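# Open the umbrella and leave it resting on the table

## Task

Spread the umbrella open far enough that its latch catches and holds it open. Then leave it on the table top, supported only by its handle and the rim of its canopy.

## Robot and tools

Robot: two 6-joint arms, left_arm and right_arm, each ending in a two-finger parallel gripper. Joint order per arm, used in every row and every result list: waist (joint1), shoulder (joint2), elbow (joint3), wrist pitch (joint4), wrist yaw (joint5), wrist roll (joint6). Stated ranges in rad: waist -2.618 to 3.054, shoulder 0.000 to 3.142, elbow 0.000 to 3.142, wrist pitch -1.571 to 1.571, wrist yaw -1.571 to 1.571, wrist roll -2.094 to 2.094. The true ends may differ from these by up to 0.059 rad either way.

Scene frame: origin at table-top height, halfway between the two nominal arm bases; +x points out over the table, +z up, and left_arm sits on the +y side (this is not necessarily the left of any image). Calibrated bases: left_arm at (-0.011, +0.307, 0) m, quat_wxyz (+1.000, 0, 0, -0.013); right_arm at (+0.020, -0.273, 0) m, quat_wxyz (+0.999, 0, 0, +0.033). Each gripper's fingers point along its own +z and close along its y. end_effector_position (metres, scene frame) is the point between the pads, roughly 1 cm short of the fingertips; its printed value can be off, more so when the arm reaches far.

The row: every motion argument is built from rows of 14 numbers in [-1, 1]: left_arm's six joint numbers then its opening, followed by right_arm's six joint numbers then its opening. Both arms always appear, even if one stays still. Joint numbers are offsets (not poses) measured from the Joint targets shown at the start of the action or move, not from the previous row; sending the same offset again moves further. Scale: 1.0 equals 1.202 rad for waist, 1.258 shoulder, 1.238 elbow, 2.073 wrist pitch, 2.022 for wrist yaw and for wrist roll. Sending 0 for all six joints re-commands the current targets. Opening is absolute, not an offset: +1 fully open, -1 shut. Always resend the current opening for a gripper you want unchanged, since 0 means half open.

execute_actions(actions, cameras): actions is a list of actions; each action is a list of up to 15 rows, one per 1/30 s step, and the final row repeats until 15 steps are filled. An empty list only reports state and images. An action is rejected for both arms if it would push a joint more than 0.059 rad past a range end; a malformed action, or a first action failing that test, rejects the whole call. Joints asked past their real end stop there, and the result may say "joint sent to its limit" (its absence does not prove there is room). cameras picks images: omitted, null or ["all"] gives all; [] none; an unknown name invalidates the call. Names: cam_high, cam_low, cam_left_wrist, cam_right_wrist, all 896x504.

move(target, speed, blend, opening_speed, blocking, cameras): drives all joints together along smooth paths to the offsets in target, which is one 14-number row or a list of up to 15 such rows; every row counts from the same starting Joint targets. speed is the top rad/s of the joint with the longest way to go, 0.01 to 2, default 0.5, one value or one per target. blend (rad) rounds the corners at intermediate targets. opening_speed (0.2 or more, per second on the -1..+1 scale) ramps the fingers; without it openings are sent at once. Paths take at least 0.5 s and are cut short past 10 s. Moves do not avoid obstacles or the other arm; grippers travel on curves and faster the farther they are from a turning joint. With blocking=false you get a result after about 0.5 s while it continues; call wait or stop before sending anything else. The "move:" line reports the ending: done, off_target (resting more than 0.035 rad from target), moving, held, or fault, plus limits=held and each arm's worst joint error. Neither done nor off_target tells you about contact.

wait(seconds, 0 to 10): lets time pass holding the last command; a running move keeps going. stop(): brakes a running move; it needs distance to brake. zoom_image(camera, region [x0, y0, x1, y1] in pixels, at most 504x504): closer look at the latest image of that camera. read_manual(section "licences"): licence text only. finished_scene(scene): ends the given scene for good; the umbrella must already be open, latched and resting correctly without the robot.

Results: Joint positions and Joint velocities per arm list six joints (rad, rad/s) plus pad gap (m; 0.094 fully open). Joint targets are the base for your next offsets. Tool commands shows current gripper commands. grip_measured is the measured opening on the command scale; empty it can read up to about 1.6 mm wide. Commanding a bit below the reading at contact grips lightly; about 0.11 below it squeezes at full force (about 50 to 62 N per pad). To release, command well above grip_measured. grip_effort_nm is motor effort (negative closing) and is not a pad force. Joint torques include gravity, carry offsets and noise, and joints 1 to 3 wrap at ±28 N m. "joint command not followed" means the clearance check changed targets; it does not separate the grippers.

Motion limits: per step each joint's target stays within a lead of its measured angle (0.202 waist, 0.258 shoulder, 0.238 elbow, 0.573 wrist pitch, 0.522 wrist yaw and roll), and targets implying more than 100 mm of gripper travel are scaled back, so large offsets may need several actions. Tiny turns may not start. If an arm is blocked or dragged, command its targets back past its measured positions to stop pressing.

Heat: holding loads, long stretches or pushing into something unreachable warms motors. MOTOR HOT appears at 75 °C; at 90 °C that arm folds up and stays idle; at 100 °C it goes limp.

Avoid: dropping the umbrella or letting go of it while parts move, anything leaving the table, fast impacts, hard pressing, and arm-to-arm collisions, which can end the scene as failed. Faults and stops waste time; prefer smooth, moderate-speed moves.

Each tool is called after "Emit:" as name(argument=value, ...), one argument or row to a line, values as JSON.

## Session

Emit:
execute_actions(
  actions=[],
)

Scene clock: 0.00 s.
left_arm: end_effector_position=(+0.5959, +0.4043, +0.2207) grip_measured=+1.000 grip_effort_nm=n/a end_effector_quat_wxyz=(+0.654, +0.378, +0.634, -0.163) | right_arm: end_effector_position=(+0.1480, -0.4587, +0.1654) grip_measured=+1.000 grip_effort_nm=n/a end_effector_quat_wxyz=(+0.072, +0.916, +0.386, -0.084)
Joint names: [waist, shoulder, elbow, wrist pitch, wrist yaw, wrist roll]
Joint positions: left_arm=[0.458 2.394 1.981 0.157 1.203 0.533 0.094] | right_arm=[-0.875 1.318 1.218 -1.393 0.208 1.528 0.094]
Joint velocities: left_arm=[0.007 0.002 0.002 0.007 -0.095 -0.007 0] | right_arm=[-0.002 -0.002 0.012 0.007 -0.037 0.037 0]
Joint torques (N m): no reading
Motor temperatures (°C): left_arm=[34 34 38 34 32 31 31] | right_arm=[34 33 33 34 33 34 34]
Heat: left arm: 38 °C; right arm: 34 °C.
Joint targets: left_arm=[0.458 2.391 1.986 0.144 1.208 0.531] | right_arm=[-0.875 1.313 1.224 -1.399 0.218 1.527]
Tool commands: left_gripper/opening=+1.0 right_gripper/opening=+1.0

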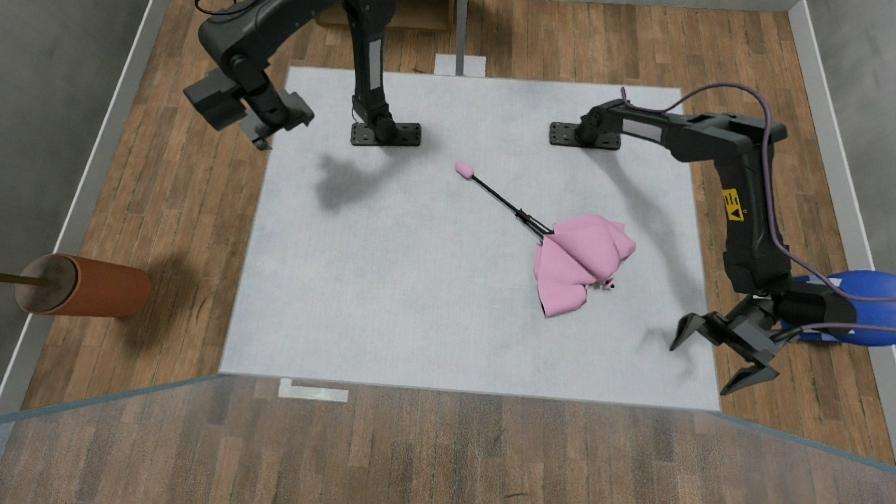

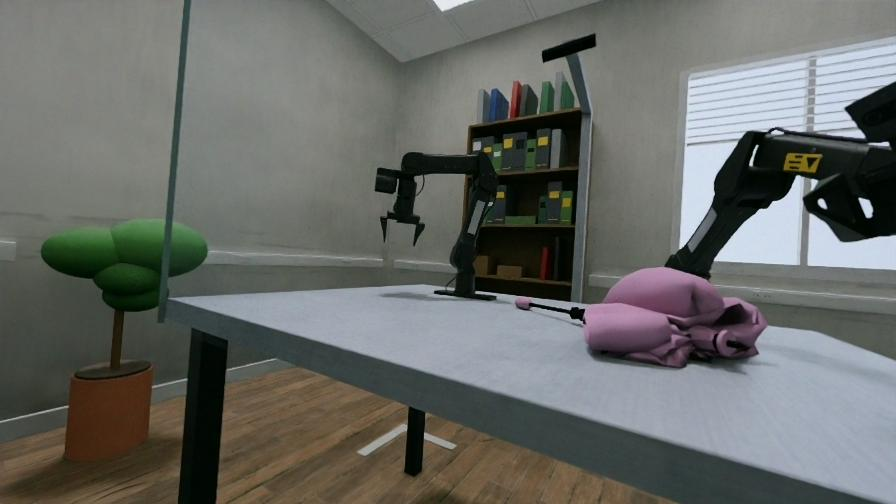

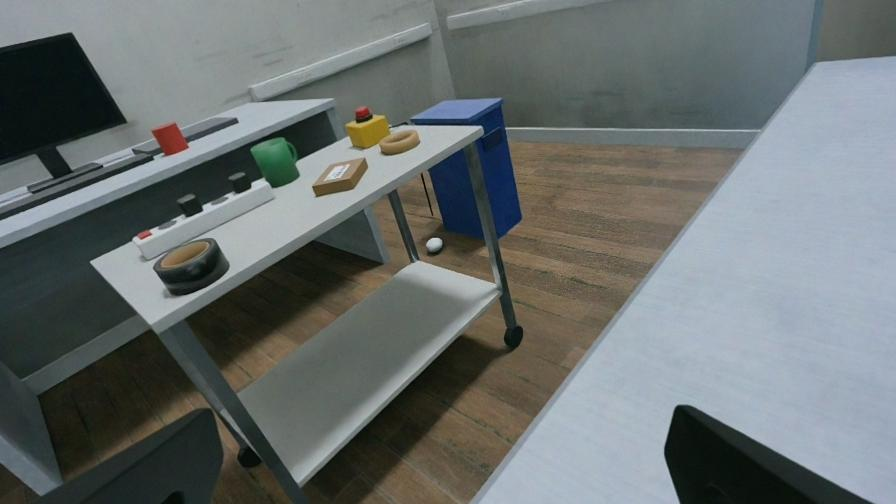

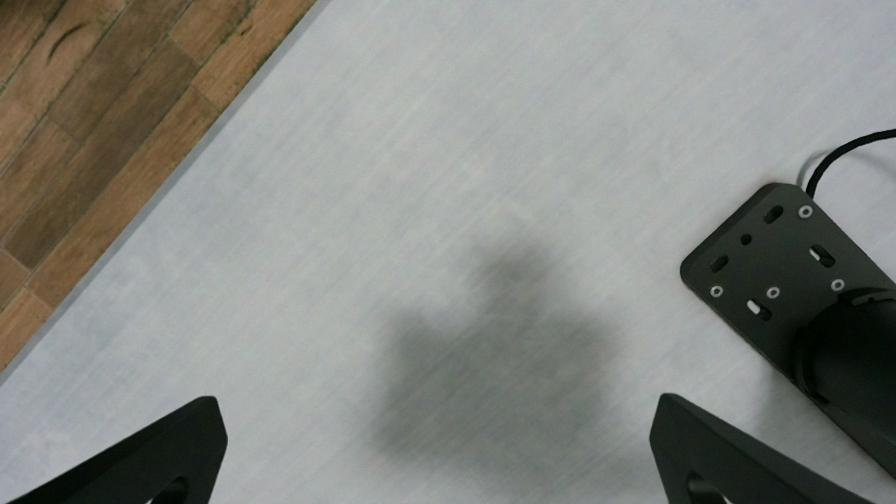

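Emit:
move(
  target=[0, 0, 0, 0, 0, 0, 1.0, 1.0, 0.4809, 0.3708, 0.0304, -0.1078, -0.6533, 1.0],
  speed=1.2,
  cameras=["cam_high", "cam_right_wrist"],
)

Scene clock: 13.97 s.
left_arm: end_effector_position=(+0.5959, +0.4043, +0.2207) grip_measured=+1.000 grip_effort_nm=-0.007 end_effector_quat_wxyz=(+0.654, +0.378, +0.634, -0.163) | right_arm: end_effector_position=(+0.3450, -0.1367, +0.1167) grip_measured=+1.000 grip_effort_nm=-0.056 end_effector_quat_wxyz=(-0.011, -0.090, +0.996, -0.007)
Joint names: [waist, shoulder, elbow, wrist pitch, wrist yaw, wrist roll]
Joint positions: left_arm=[0.458 2.394 1.981 0.157 1.203 0.533 0.094] | right_arm=[0.332 1.904 1.652 -1.343 0.006 0.217 0.094]
Joint velocities: left_arm=[-0.002 0.002 -0.002 -0.007 0.037 0.007 0] | right_arm=[0.007 -0.022 -0.017 0.037 -0.081 0.007 0]
Joint torques (N m): left_arm=[0.03 -12.48 7.82 1.74 0.19 0.03] | right_arm=[-0.46 -6.91 9.11 0.39 -0.05 -0.09]
Motor temperatures (°C): left_arm=[34 39 39 36 32 31 31] | right_arm=[34 33 34 34 33 34 34]
Heat: left arm: 39 °C; right arm: 34 °C.
Joint targets: left_arm=[0.458 2.391 1.986 0.144 1.208 0.531] | right_arm=[0.327 1.918 1.683 -1.336 0.000 0.207]
move: done
Images, in order (width x height): cam_high 896x504, cam_right_wrist 896x504.

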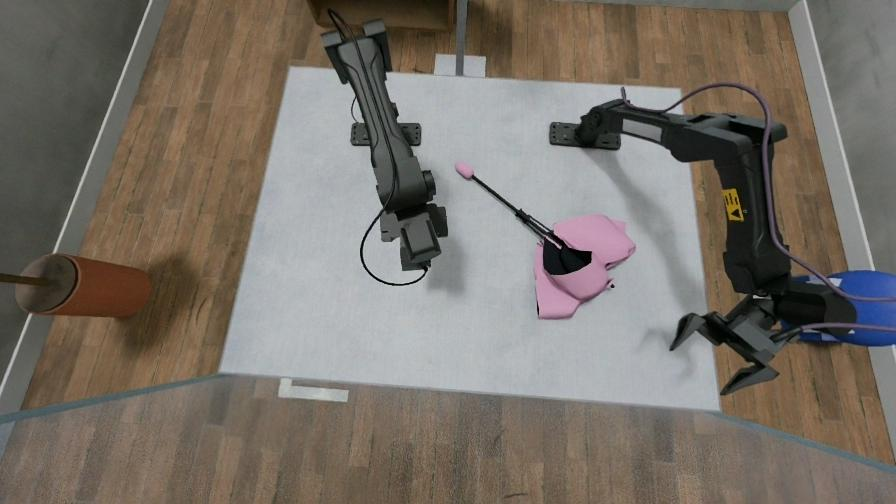

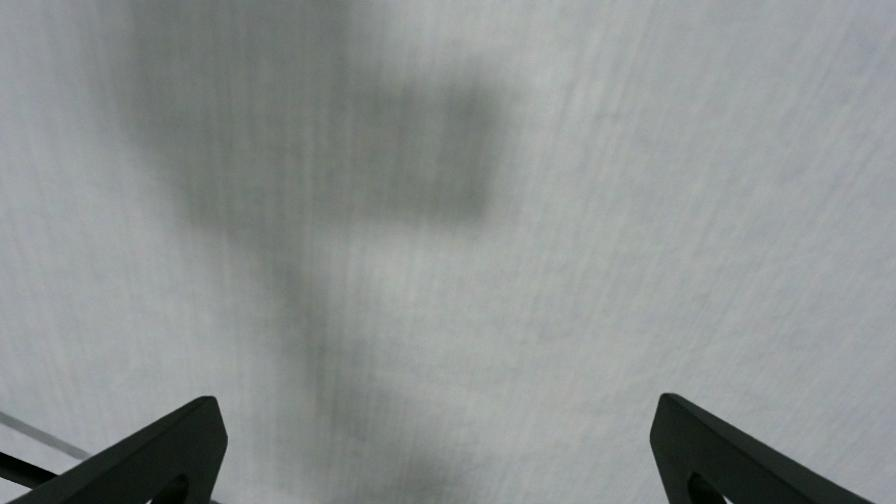

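Emit:
move(
  target=[0, 0, 0, 0, 0, 0, 1.0, 0.5682, 0, 0, 0, 0, 0, 1.0],
  speed=0.8,
  cameras=["cam_high", "cam_right_wrist"],
)

Scene clock: 18.20 s.
left_arm: end_effector_position=(+0.5959, +0.4043, +0.2207) grip_measured=+1.000 grip_effort_nm=0.002 end_effector_quat_wxyz=(+0.654, +0.378, +0.634, -0.163) | right_arm: end_effector_position=(+0.1852, +0.0381, +0.1167) grip_measured=+1.000 grip_effort_nm=-0.071 end_effector_quat_wxyz=(-0.010, -0.419, +0.908, -0.007)
Joint names: [waist, shoulder, elbow, wrist pitch, wrist yaw, wrist roll]
Joint positions: left_arm=[0.458 2.394 1.981 0.157 1.203 0.533 0.094] | right_arm=[1.014 1.904 1.652 -1.343 0 0.215 0.094]
Joint velocities: left_arm=[0.007 0.007 0.012 -0.11 0.022 0.007 0] | right_arm=[-0.032 -0.002 -0.012 -0.007 -0.022 -0.007 0]
Joint torques (N m): left_arm=[0.05 -12.49 7.8 1.75 0.19 0.02] | right_arm=[-0.39 -6.9 9.06 0.39 0.01 -0.07]
Motor temperatures (°C): left_arm=[34 40 40 36 32 31 31] | right_arm=[34 34 35 34 33 34 34]
Heat: left arm: 40 °C; right arm: 35 °C.
Joint targets: left_arm=[0.458 2.391 1.986 0.144 1.208 0.531] | right_arm=[1.010 1.918 1.683 -1.336 0.000 0.206]
move: done
Images, in order (width x height): cam_high 896x504, cam_right_wrist 896x504.

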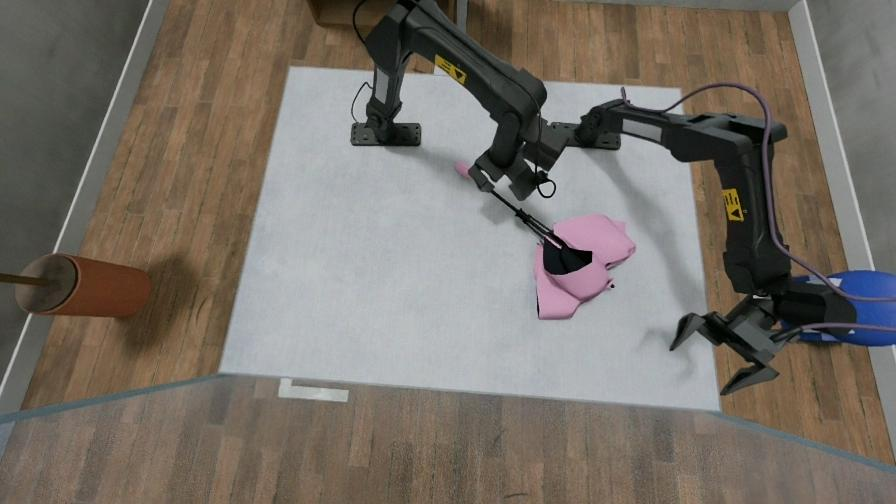

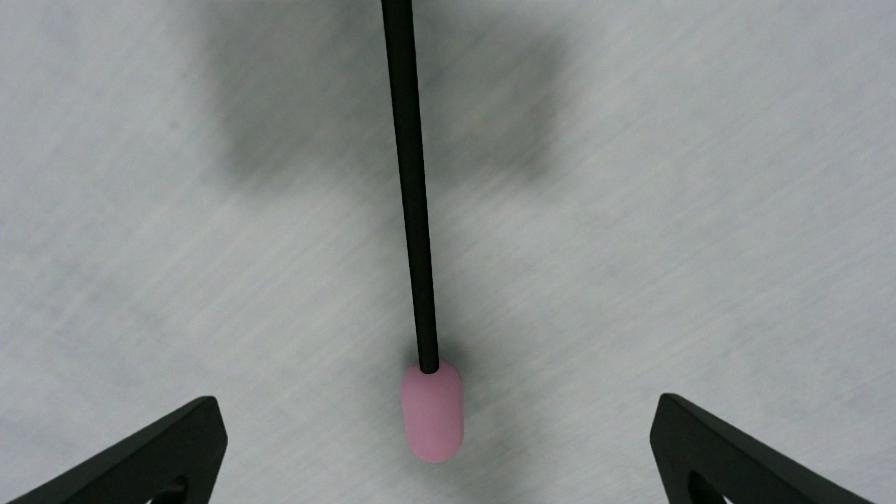

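Emit:
move(
  target=[0, 0, 0, 0, 0, 0, 1.0, 0.0383, 0.0223, -0.311, 0.191, 0, 0, 1.0],
  speed=0.4,
  cameras=["cam_right_wrist"],
)

Scene clock: 33.03 s.
left_arm: end_effector_position=(+0.5959, +0.4043, +0.2207) grip_measured=+1.000 grip_effort_nm=-0.017 end_effector_quat_wxyz=(+0.654, +0.378, +0.634, -0.163) | right_arm: end_effector_position=(+0.1706, +0.0383, +0.0240) grip_measured=+1.000 grip_effort_nm=-0.081 end_effector_quat_wxyz=(-0.003, -0.436, +0.900, -0.002)
Joint names: [waist, shoulder, elbow, wrist pitch, wrist yaw, wrist roll]
Joint positions: left_arm=[0.458 2.394 1.981 0.157 1.203 0.533 0.094] | right_arm=[1.051 1.931 1.313 -0.958 0 0.215 0.094]
Joint velocities: left_arm=[-0.017 0.007 -0.017 0.037 0.037 0.007 0] | right_arm=[-0.017 0.007 0.007 -0.037 -0.007 -0.081 0]
Joint torques (N m): left_arm=[0.01 -12.49 7.82 1.74 0.19 0.03] | right_arm=[0.44 -6.8 4.77 0.51 0.02 -0.07]
Motor temperatures (°C): left_arm=[34 42 40 37 32 31 31] | right_arm=[34 34 35 34 33 34 34]
Heat: left arm: 42 °C; right arm: 35 °C.
Joint targets: left_arm=[0.458 2.391 1.986 0.144 1.208 0.531] | right_arm=[1.056 1.946 1.299 -0.940 0.000 0.206]
move: done
Images, in order (width x height): cam_right_wrist 896x504.

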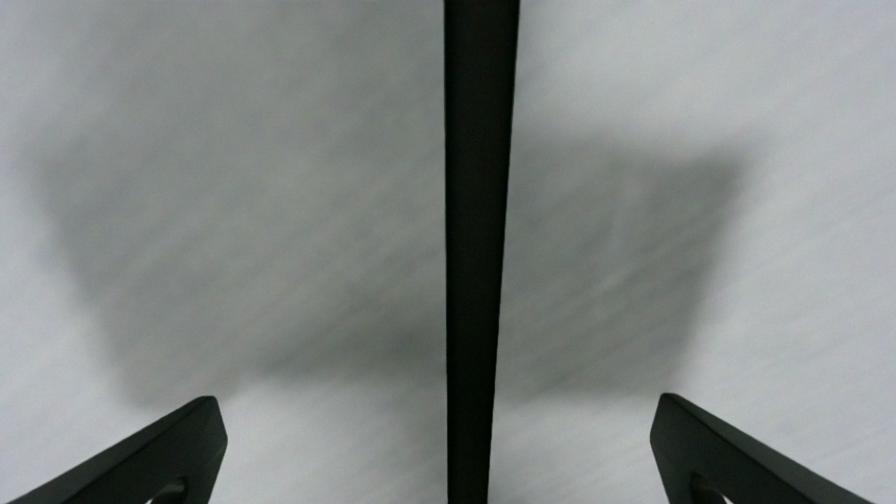

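Emit:
move(
  target=[0, 0, 0, 0, 0, 0, 1.0, 0, 0.0079, -0.0145, 0.0116, 0, 0, -0.85],
  speed=0.3,
  opening_speed=1.5,
  cameras=["cam_right_wrist", "cam_high"],
)

Scene clock: 39.40 s.
left_arm: end_effector_position=(+0.5959, +0.4043, +0.2207) grip_measured=+1.000 grip_effort_nm=0.002 end_effector_quat_wxyz=(+0.654, +0.378, +0.634, -0.163) | right_arm: end_effector_position=(+0.1706, +0.0382, +0.0181) grip_measured=-0.826 grip_effort_nm=-1.004 end_effector_quat_wxyz=(-0.002, -0.436, +0.900, -0.001)
Joint names: [waist, shoulder, elbow, wrist pitch, wrist yaw, wrist roll]
Joint positions: left_arm=[0.458 2.394 1.981 0.157 1.203 0.533 0.094] | right_arm=[1.051 1.938 1.297 -0.934 0 0.215 0.008]
Joint velocities: left_arm=[-0.007 -0.002 -0.007 -0.022 0.007 0.037 0] | right_arm=[0.012 0.007 -0.007 -0.066 0.11 -0.066 -0.001]
Joint torques (N m): left_arm=[0.05 -12.46 7.82 1.75 0.19 0.03] | right_arm=[0.47 -6.57 4.59 0.53 0.02 -0.07]
Motor temperatures (°C): left_arm=[34 42 40 37 32 31 31] | right_arm=[34 34 35 34 33 34 34]
Heat: left arm: 42 °C; right arm: 35 °C.
Joint targets: left_arm=[0.458 2.391 1.986 0.144 1.208 0.531] | right_arm=[1.056 1.956 1.280 -0.916 0.000 0.207]
move: done
Images, in order (width x height): cam_high 896x504, cam_right_wrist 896x504.

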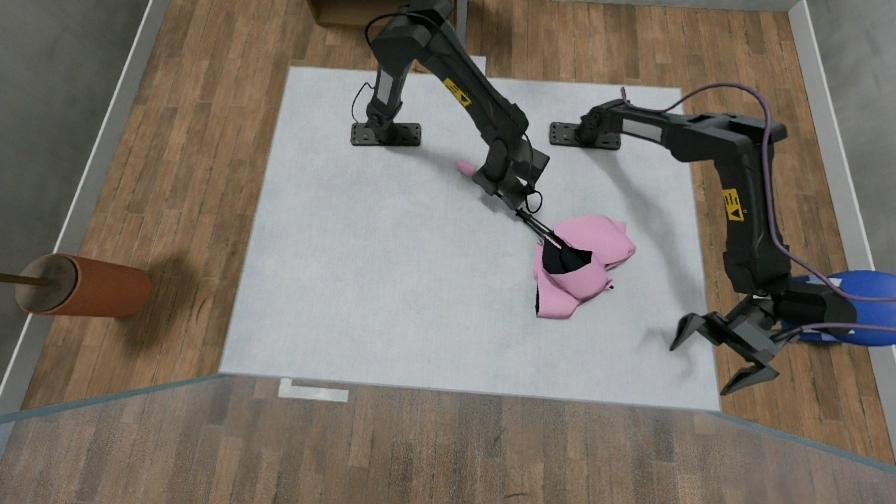

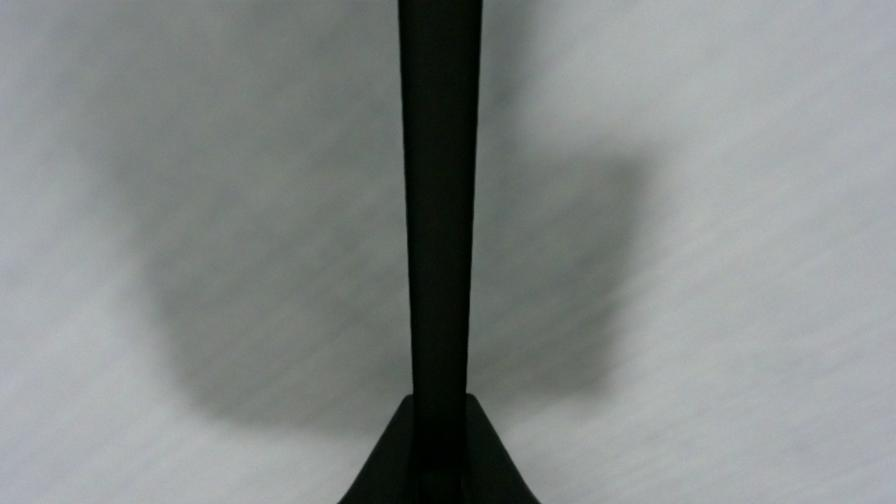

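Emit:
execute_actions(
  actions=[],
  cameras=["cam_high", "cam_low", "cam_right_wrist"],
)

Scene clock: 57.83 s.
left_arm: end_effector_position=(+0.5959, +0.4043, +0.2207) grip_measured=+1.000 grip_effort_nm=-0.007 end_effector_quat_wxyz=(+0.654, +0.378, +0.634, -0.163) | right_arm: end_effector_position=(+0.1706, +0.0382, +0.0181) grip_measured=-0.830 grip_effort_nm=-1.062 end_effector_quat_wxyz=(-0.002, -0.436, +0.900, -0.001)
Joint names: [waist, shoulder, elbow, wrist pitch, wrist yaw, wrist roll]
Joint positions: left_arm=[0.458 2.394 1.981 0.157 1.203 0.533 0.094] | right_arm=[1.051 1.938 1.297 -0.934 0 0.215 0.008]
Joint velocities: left_arm=[0.012 -0.012 0.007 0.007 -0.037 0.022 0] | right_arm=[-0.002 0.012 0.002 -0.081 0.007 0.066 0.001]
Joint torques (N m): left_arm=[0.05 -12.49 7.83 1.75 0.19 0.03] | right_arm=[0.47 -6.58 4.53 0.53 0.01 -0.08]
Motor temperatures (°C): left_arm=[34 43 40 37 32 31 31] | right_arm=[34 34 35 33 33 34 35]
Heat: left arm: 43 °C; right arm: 35 °C.
Joint targets: left_arm=[0.458 2.391 1.986 0.144 1.208 0.531] | right_arm=[1.056 1.956 1.280 -0.916 0.000 0.207]
Tool commands: left_gripper/opening=+1.0 right_gripper/opening=-0.85
Images, in order (width x height): cam_high 896x504, cam_low 896x504, cam_right_wrist 896x504.

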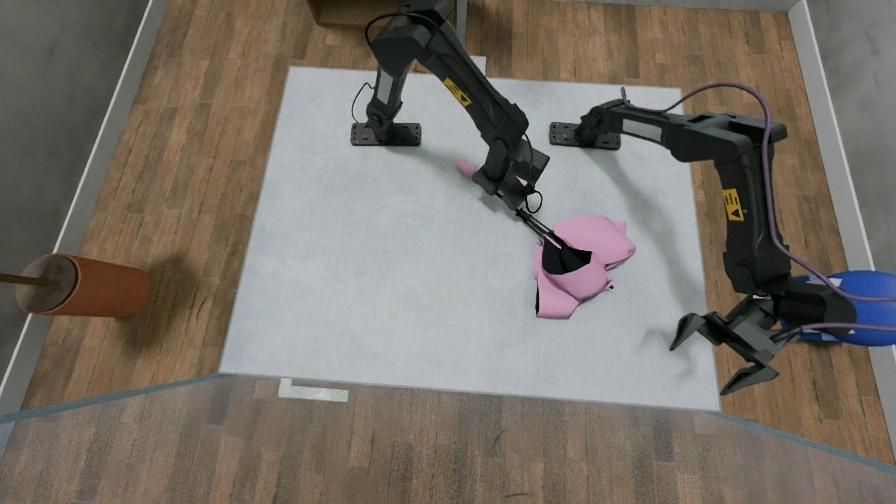

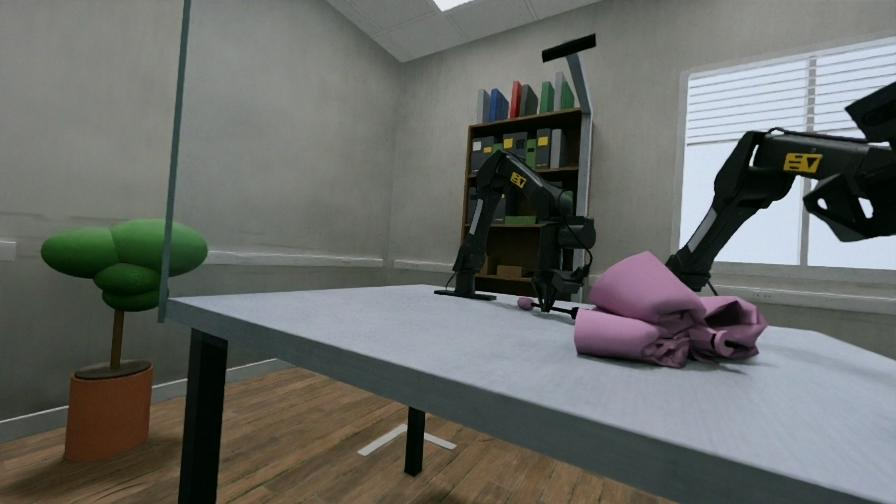

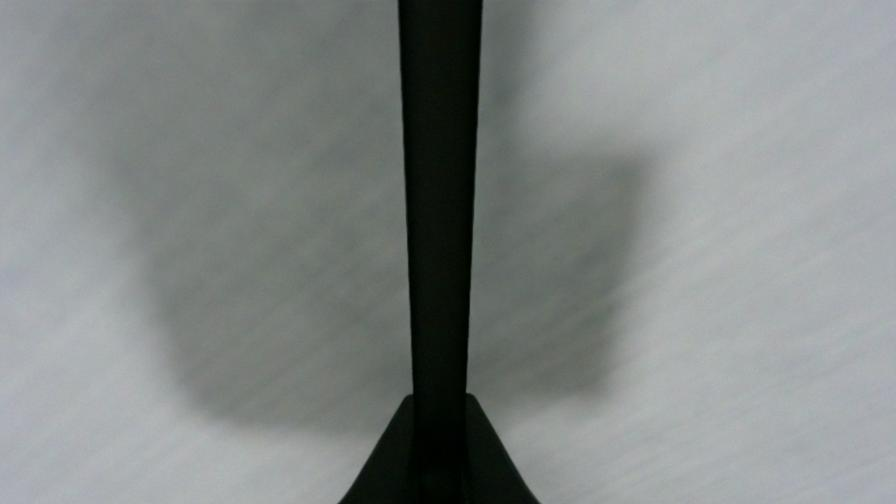

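Emit:
move(
  target=[0.0441, -0.3005, -0.2181, -0.7636, -0.2265, -0.5673, 1.0, -0.5488, -0.0469, -0.0641, 0.0127, 0, -0.5401, -0.85],
  speed=0.45,
)

Scene clock: 80.80 s.
left_arm: end_effector_position=(+0.3619, +0.3641, +0.1389) grip_measured=+1.000 grip_effort_nm=-0.017 end_effector_quat_wxyz=(-0.102, -0.507, +0.777, -0.358) | right_arm: end_effector_position=(+0.3134, -0.1096, +0.0172) grip_measured=-0.830 grip_effort_nm=-1.067 end_effector_quat_wxyz=(+0.006, -0.620, +0.784, +0.026)
Joint names: [waist, shoulder, elbow, wrist pitch, wrist yaw, wrist roll]
Joint positions: left_arm=[0.503 2.041 1.733 -1.43 0.748 -0.612 0.094] | right_arm=[0.411 1.898 1.236 -0.906 -0.053 -0.861 0.008]
Joint velocities: left_arm=[0.002 -0.012 -0.007 -0.037 -0.066 0.007 0] | right_arm=[0.002 -0.017 -0.032 0.066 0.066 -0.037 0]
Joint torques (N m): left_arm=[0.65 -11 4.68 0.09 0.42 -0.02] | right_arm=[-1.48 -7.61 3.03 0.54 0.56 -0.23]
Motor temperatures (°C): left_arm=[34 44 40 38 32 31 31] | right_arm=[34 35 34 33 33 34 35]
Heat: left arm: 44 °C; right arm: 35 °C.
Joint targets: left_arm=[0.510 2.013 1.716 -1.439 0.750 -0.616] | right_arm=[0.396 1.897 1.201 -0.889 0.000 -0.886]
move: off_target (right_arm); right_arm: the wrist yaw is farthest, 0.053 rad from its target

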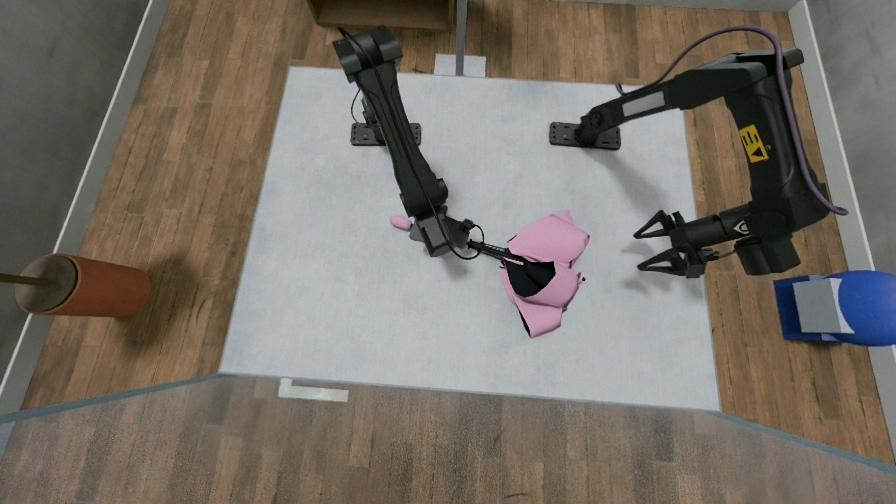

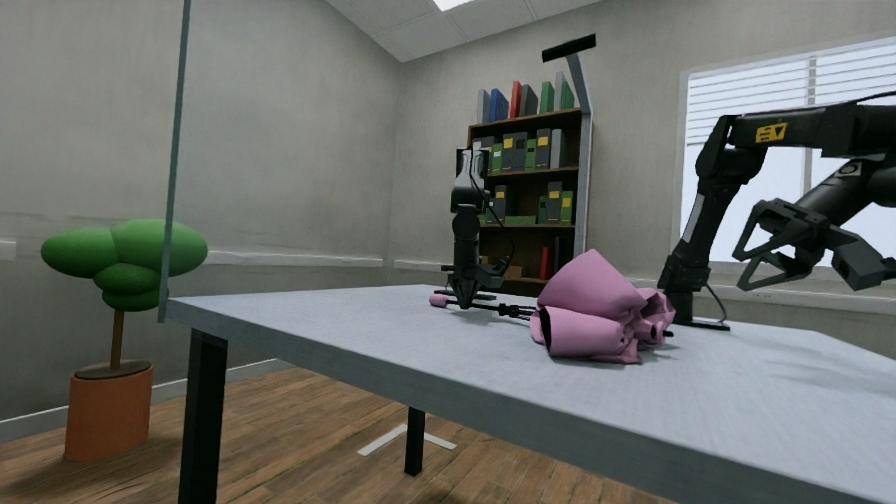

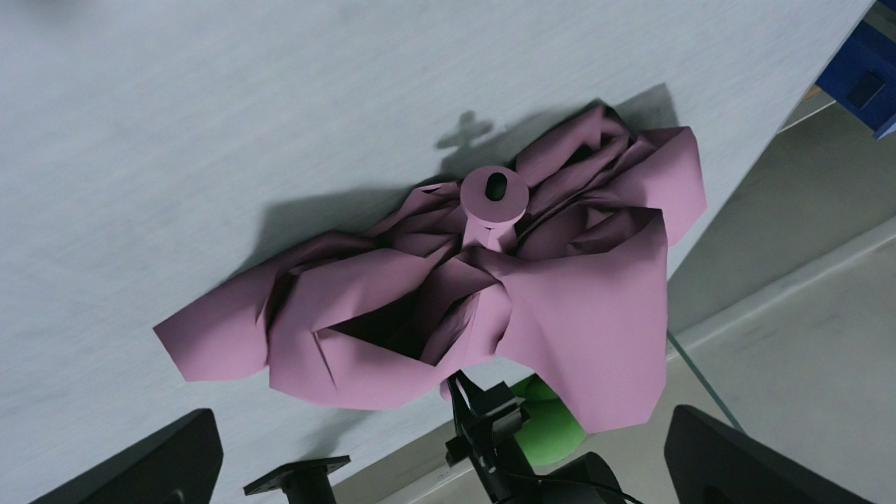

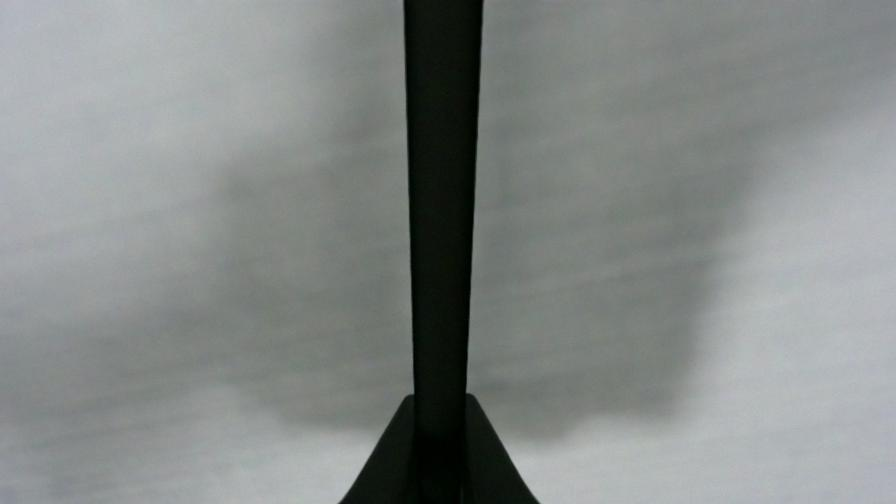

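Emit:
zoom_image(
  camera="cam_left_wrist",
  region=[400, 120, 600, 280],
)

Scaled by 2.520 from the camera's 896x504 image, which has a finer 1280x720 frame.

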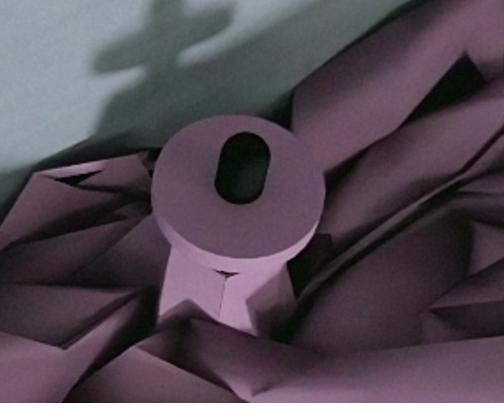

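Emit:
execute_actions(
  actions=[
    [[0,0,0,0,0,0,1.0, 0.0125,0,0.0153,-0.004,-0.0262,0.008,-0.35]],
  ],
  cameras=["cam_left_wrist", "cam_right_wrist"],
)

Scene clock: 111.33 s.
left_arm: end_effector_position=(+0.3617, +0.3641, +0.1388) grip_measured=+1.000 grip_effort_nm=-0.017 end_effector_quat_wxyz=(-0.102, -0.507, +0.777, -0.358) | right_arm: end_effector_position=(+0.3129, -0.1096, +0.0168) grip_measured=-0.352 grip_effort_nm=0.085 end_effector_quat_wxyz=(+0.006, -0.620, +0.784, +0.026)
Joint names: [waist, shoulder, elbow, wrist pitch, wrist yaw, wrist roll]
Joint positions: left_arm=[0.503 2.041 1.733 -1.431 0.748 -0.613 0.094] | right_arm=[0.412 1.898 1.234 -0.905 -0.053 -0.861 0.03]
Joint velocities: left_arm=[-0.007 -0.012 -0.002 -0.007 0.022 -0.007 0] | right_arm=[0.002 -0.002 -0.002 -0.022 -0.007 0.007 -0.001]
Joint torques (N m): left_arm=[0.66 -10.99 4.68 0.07 0.41 0.01] | right_arm=[-0.05 -7.58 4.68 0.43 -0.03 -0.06]
Motor temperatures (°C): left_arm=[34 40 39 36 32 31 31] | right_arm=[34 36 34 33 33 34 36]
Heat: left arm: 40 °C; right arm: 36 °C.
Joint targets: left_arm=[0.510 2.013 1.716 -1.439 0.750 -0.616] | right_arm=[0.411 1.897 1.220 -0.898 -0.053 -0.869]
Images, in order (width x height): cam_left_wrist 896x504, cam_right_wrist 896x504.

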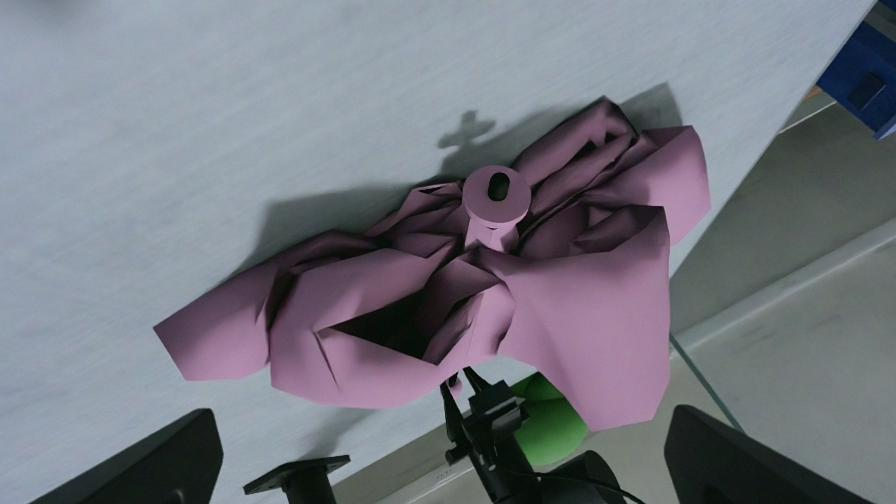

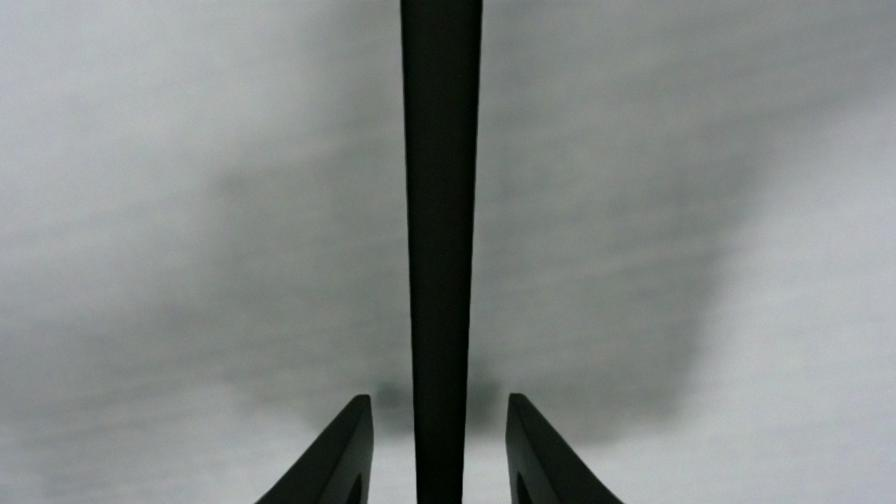

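Emit:
move(
  target=[
    [-0.033, 0.0157, -0.0236, 0.0398, 0.0025, -0.0246, -0.3, 0, -0.0501, 0.2221, -0.1674, 0, 0, -0.35],
    [-0.1647, 0.0787, -0.1179, 0.1992, 0.0124, -0.1231, -0.3, -0.991, -0.9515, -0.9047, 0.7226, 0.0262, 0.4298, -0.35],
  ],
  speed=[0.4, 0.9],
  blend=0.08,
)

Scene clock: 128.03 s.
left_arm: end_effector_position=(+0.4081, +0.3054, +0.0835) grip_measured=-0.299 grip_effort_nm=-0.076 end_effector_quat_wxyz=(-0.089, -0.501, +0.781, -0.361) | right_arm: end_effector_position=(+0.2539, -0.4697, +0.2017) grip_measured=-0.352 grip_effort_nm=0.081 end_effector_quat_wxyz=(+0.660, +0.240, +0.669, -0.245)
Joint names: [waist, shoulder, elbow, wrist pitch, wrist yaw, wrist roll]
Joint positions: left_arm=[0.318 2.089 1.587 -1.034 0.761 -0.862 0.033] | right_arm=[-0.775 0.711 0.119 0.583 -0.009 -0.011 0.03]
Joint velocities: left_arm=[-0.022 -0.007 -0.022 0.037 -0.037 -0.007 0.001] | right_arm=[-0.022 0.012 0.017 -0.007 0.022 -0.037 -0.001]
Joint torques (N m): left_arm=[-0.44 -7.68 4.89 0.65 0.53 0.02] | right_arm=[-0.53 -1.14 5.94 2.05 0.1 0.12]
Motor temperatures (°C): left_arm=[34 40 39 36 32 31 31] | right_arm=[34 36 34 34 33 34 35]
Heat: left arm: 40 °C; right arm: 36 °C.
Joint targets: left_arm=[0.313 2.112 1.570 -1.026 0.775 -0.865] | right_arm=[-0.780 0.700 0.100 0.600 0.000 0.000]
move: done

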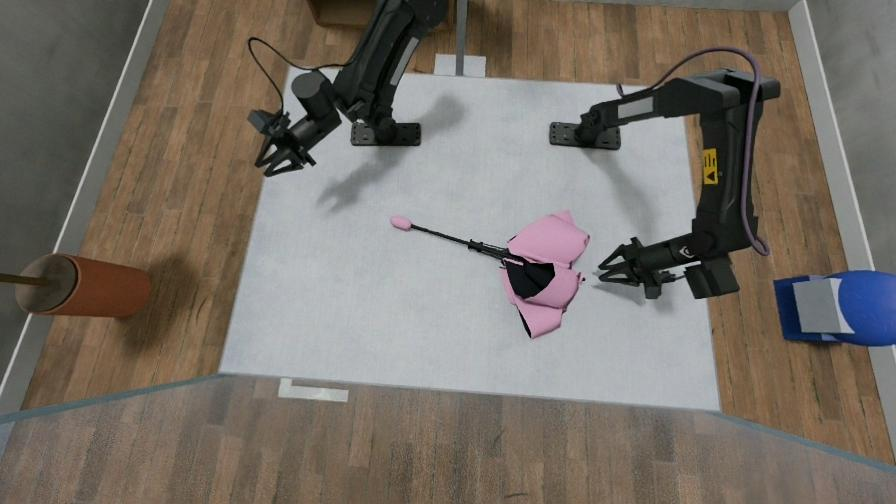

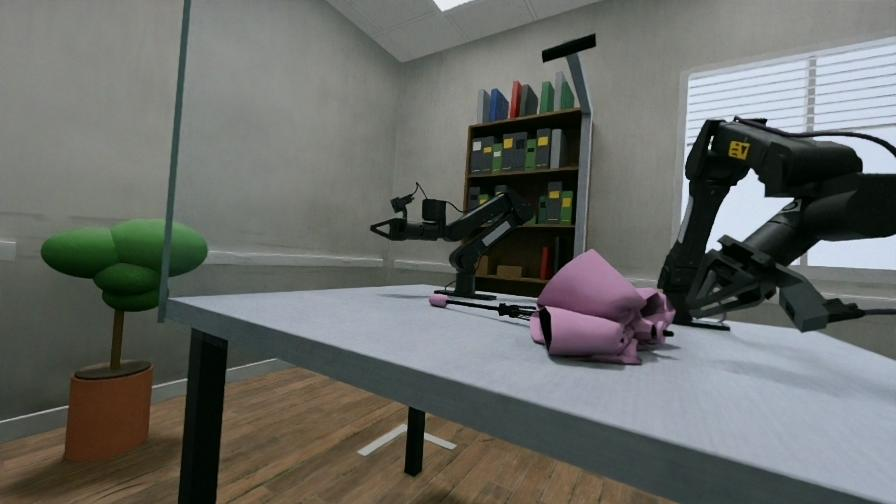

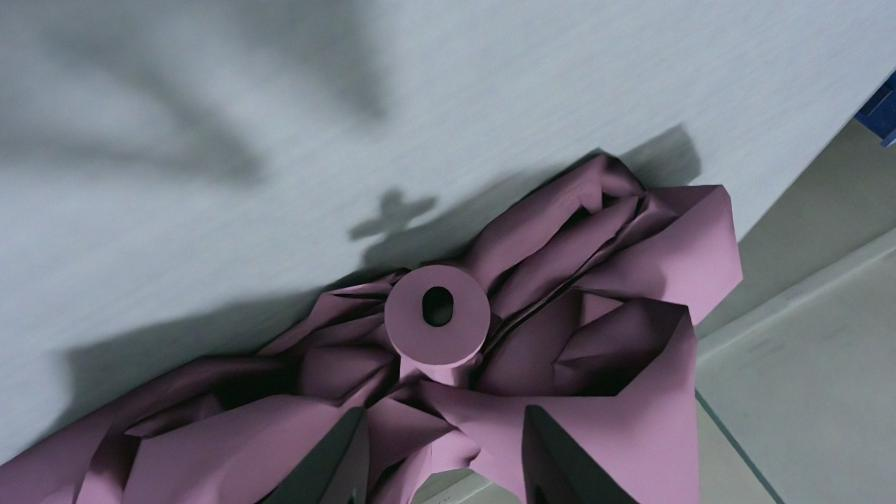

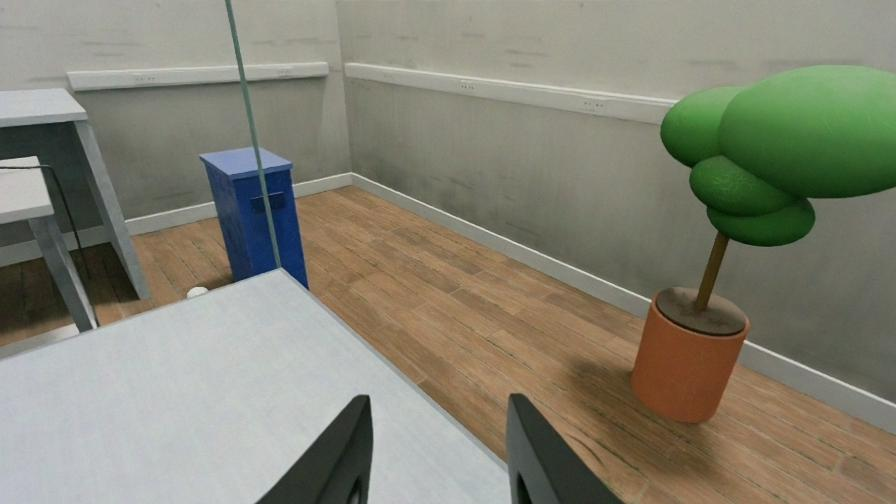

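Emit:
zoom_image(
  camera="cam_left_wrist",
  region=[360, 240, 520, 400],
)

Scaled by 3.150 from the camera's 896x504 image, which has a finer 1280x720 frame.

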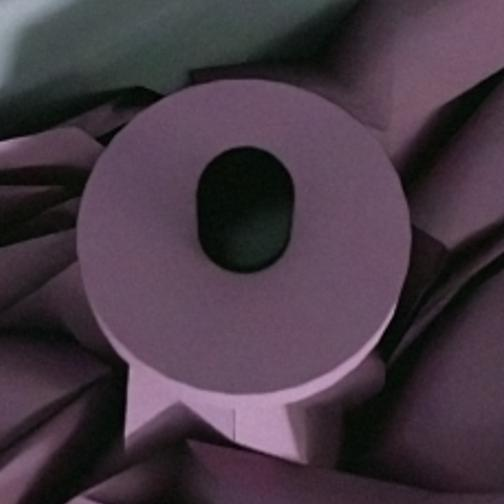

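Emit:
move(
  target=[-0.0655, 0.0167, -0.086, 0.0992, -0.0093, -0.0515, -0.3, 0, 0, 0, 0, 0, 0, -0.35],
  speed=0.3,
  cameras=["cam_left_wrist"],
)

Emit:
zoom_image(
  camera="cam_left_wrist",
  region=[300, 300, 600, 504],
)

Scene clock: 152.13 s.
left_arm: end_effector_position=(+0.4160, +0.2753, +0.0512) grip_measured=-0.299 grip_effort_nm=-0.085 end_effector_quat_wxyz=(-0.087, -0.499, +0.783, -0.362) | right_arm: end_effector_position=(+0.2539, -0.4697, +0.2020) grip_measured=-0.352 grip_effort_nm=0.076 end_effector_quat_wxyz=(+0.660, +0.240, +0.668, -0.245)
Joint names: [waist, shoulder, elbow, wrist pitch, wrist yaw, wrist roll]
Joint positions: left_arm=[0.24 2.109 1.481 -0.832 0.756 -0.965 0.033] | right_arm=[-0.775 0.711 0.119 0.584 -0.009 -0.01 0.03]
Joint velocities: left_arm=[0.002 0.012 -0.002 0.007 0.066 0.022 -0.001] | right_arm=[0.007 0.002 0.007 0.007 -0.037 -0.007 0]
Joint torques (N m): left_arm=[-0.46 -7.64 4.77 0.79 0.4 0.01] | right_arm=[-0.53 -1.11 5.9 2.03 0.11 0.11]
Motor temperatures (°C): left_arm=[34 39 39 35 32 31 31] | right_arm=[34 34 34 39 33 34 35]
Heat: left arm: 39 °C; right arm: 39 °C.
Joint targets: left_arm=[0.234 2.133 1.463 -0.820 0.756 -0.969] | right_arm=[-0.780 0.700 0.100 0.600 0.000 0.000]
move: done
Images, in order (width x height): cam_left_wrist 896x504.

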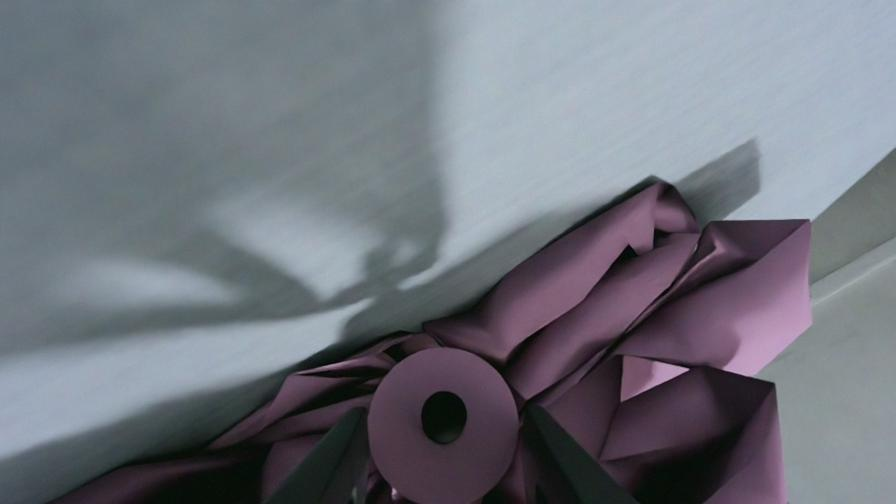

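Scaled by 1.680 from the camera's 896x504 image, which has a finer 1280x720 frame.

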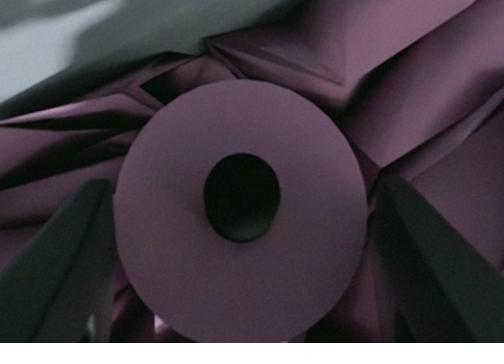

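Emit:
move(
  target=[0.0116, 0.0135, 0.0339, 0.0019, 0, 0.0069, -0.3, 0, 0, 0, 0, 0, 0, -0.35],
  speed=0.3,
  cameras=["cam_left_wrist"],
)

Emit:
zoom_image(
  camera="cam_left_wrist",
  region=[300, 300, 600, 504],
)

Scene clock: 185.20 s.
left_arm: end_effector_position=(+0.4169, +0.2755, +0.0452) grip_measured=-0.299 grip_effort_nm=-0.085 end_effector_quat_wxyz=(-0.090, -0.500, +0.782, -0.361) | right_arm: end_effector_position=(+0.2539, -0.4697, +0.2021) grip_measured=-0.352 grip_effort_nm=0.076 end_effector_quat_wxyz=(+0.661, +0.240, +0.668, -0.244)
Joint names: [waist, shoulder, elbow, wrist pitch, wrist yaw, wrist roll]
Joint positions: left_arm=[0.24 2.125 1.481 -0.822 0.756 -0.965 0.033] | right_arm=[-0.775 0.711 0.119 0.584 -0.009 -0.01 0.03]
Joint velocities: left_arm=[-0.007 -0.002 -0.017 0.007 0.037 -0.095 0] | right_arm=[-0.012 0.007 0.002 0.037 -0.051 0.066 0]
Joint torques (N m): left_arm=[0.77 -7.62 8.08 0.74 0.4 0.15] | right_arm=[-0.53 -1.07 5.89 2.03 0.11 0.11]
Motor temperatures (°C): left_arm=[34 39 39 35 32 31 30] | right_arm=[34 34 35 42 33 34 34]
Heat: left arm: 39 °C; right arm: 42 °C.
Joint targets: left_arm=[0.248 2.150 1.505 -0.816 0.756 -0.955] | right_arm=[-0.780 0.700 0.100 0.600 0.000 0.000]
move: done
Images, in order (width x height): cam_left_wrist 896x504.

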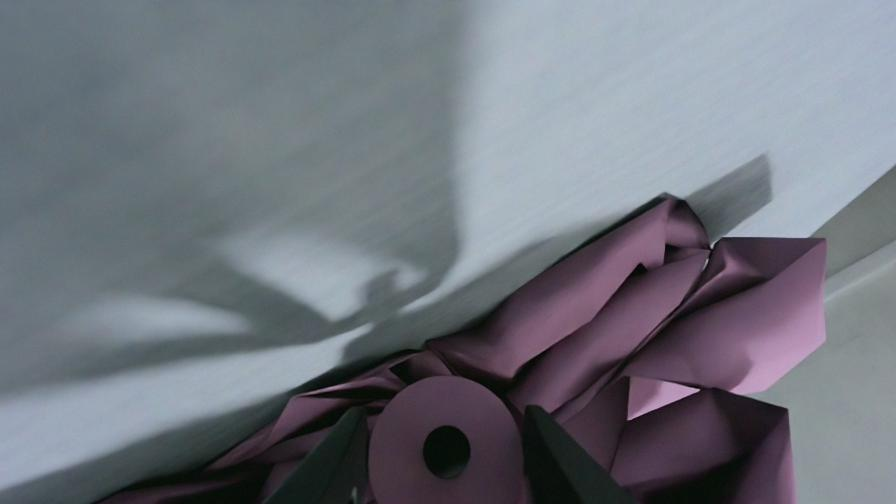

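Scaled by 1.680 from the camera's 896x504 image, which has a finer 1280x720 frame.

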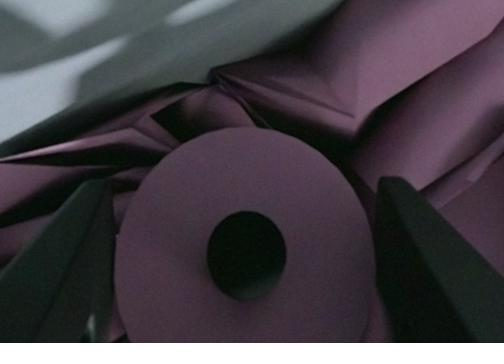

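Emit:
move(
  target=[0.0085, -0.008, 0, 0, 0, 0.004, -0.3, 0, 0, 0, 0, 0, 0, -0.35],
  speed=0.3,
  cameras=["cam_left_wrist"],
)

Emit:
zoom_image(
  camera="cam_left_wrist",
  region=[300, 300, 600, 504],
)

Scene clock: 199.00 s.
left_arm: end_effector_position=(+0.4173, +0.2801, +0.0452) grip_measured=-0.299 grip_effort_nm=-0.076 end_effector_quat_wxyz=(-0.086, -0.501, +0.782, -0.362) | right_arm: end_effector_position=(+0.2539, -0.4697, +0.2022) grip_measured=-0.352 grip_effort_nm=0.066 end_effector_quat_wxyz=(+0.661, +0.240, +0.668, -0.245)
Joint names: [waist, shoulder, elbow, wrist pitch, wrist yaw, wrist roll]
Joint positions: left_arm=[0.25 2.125 1.481 -0.821 0.756 -0.957 0.033] | right_arm=[-0.775 0.711 0.119 0.585 -0.009 -0.01 0.03]
Joint velocities: left_arm=[0.007 0.022 -0.027 -0.007 -0.081 0.007 -0.001] | right_arm=[0.012 0.002 0.017 -0.007 -0.081 -0.081 0]
Joint torques (N m): left_arm=[0.68 -8.35 8.08 0.74 0.4 0.15] | right_arm=[-0.54 -1.14 5.9 2.01 0.11 0.11]
Motor temperatures (°C): left_arm=[34 38 39 35 32 31 30] | right_arm=[34 34 35 43 33 34 34]
Heat: left arm: 39 °C; right arm: 43 °C.
Joint targets: left_arm=[0.258 2.140 1.505 -0.816 0.756 -0.947] | right_arm=[-0.780 0.700 0.100 0.600 0.000 0.000]
move: done
Images, in order (width x height): cam_left_wrist 896x504.

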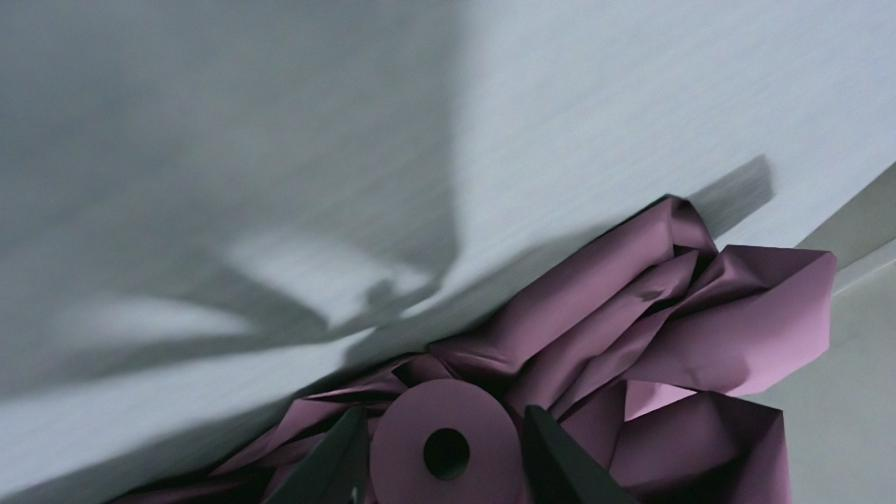

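Scaled by 1.680 from the camera's 896x504 image, which has a finer 1280x720 frame.

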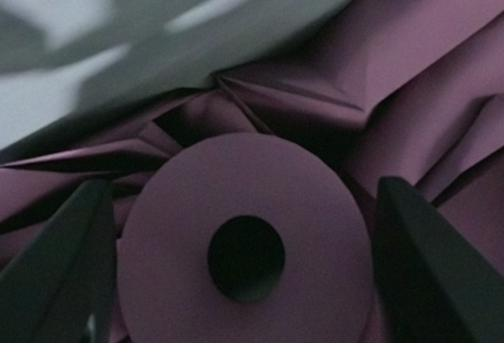

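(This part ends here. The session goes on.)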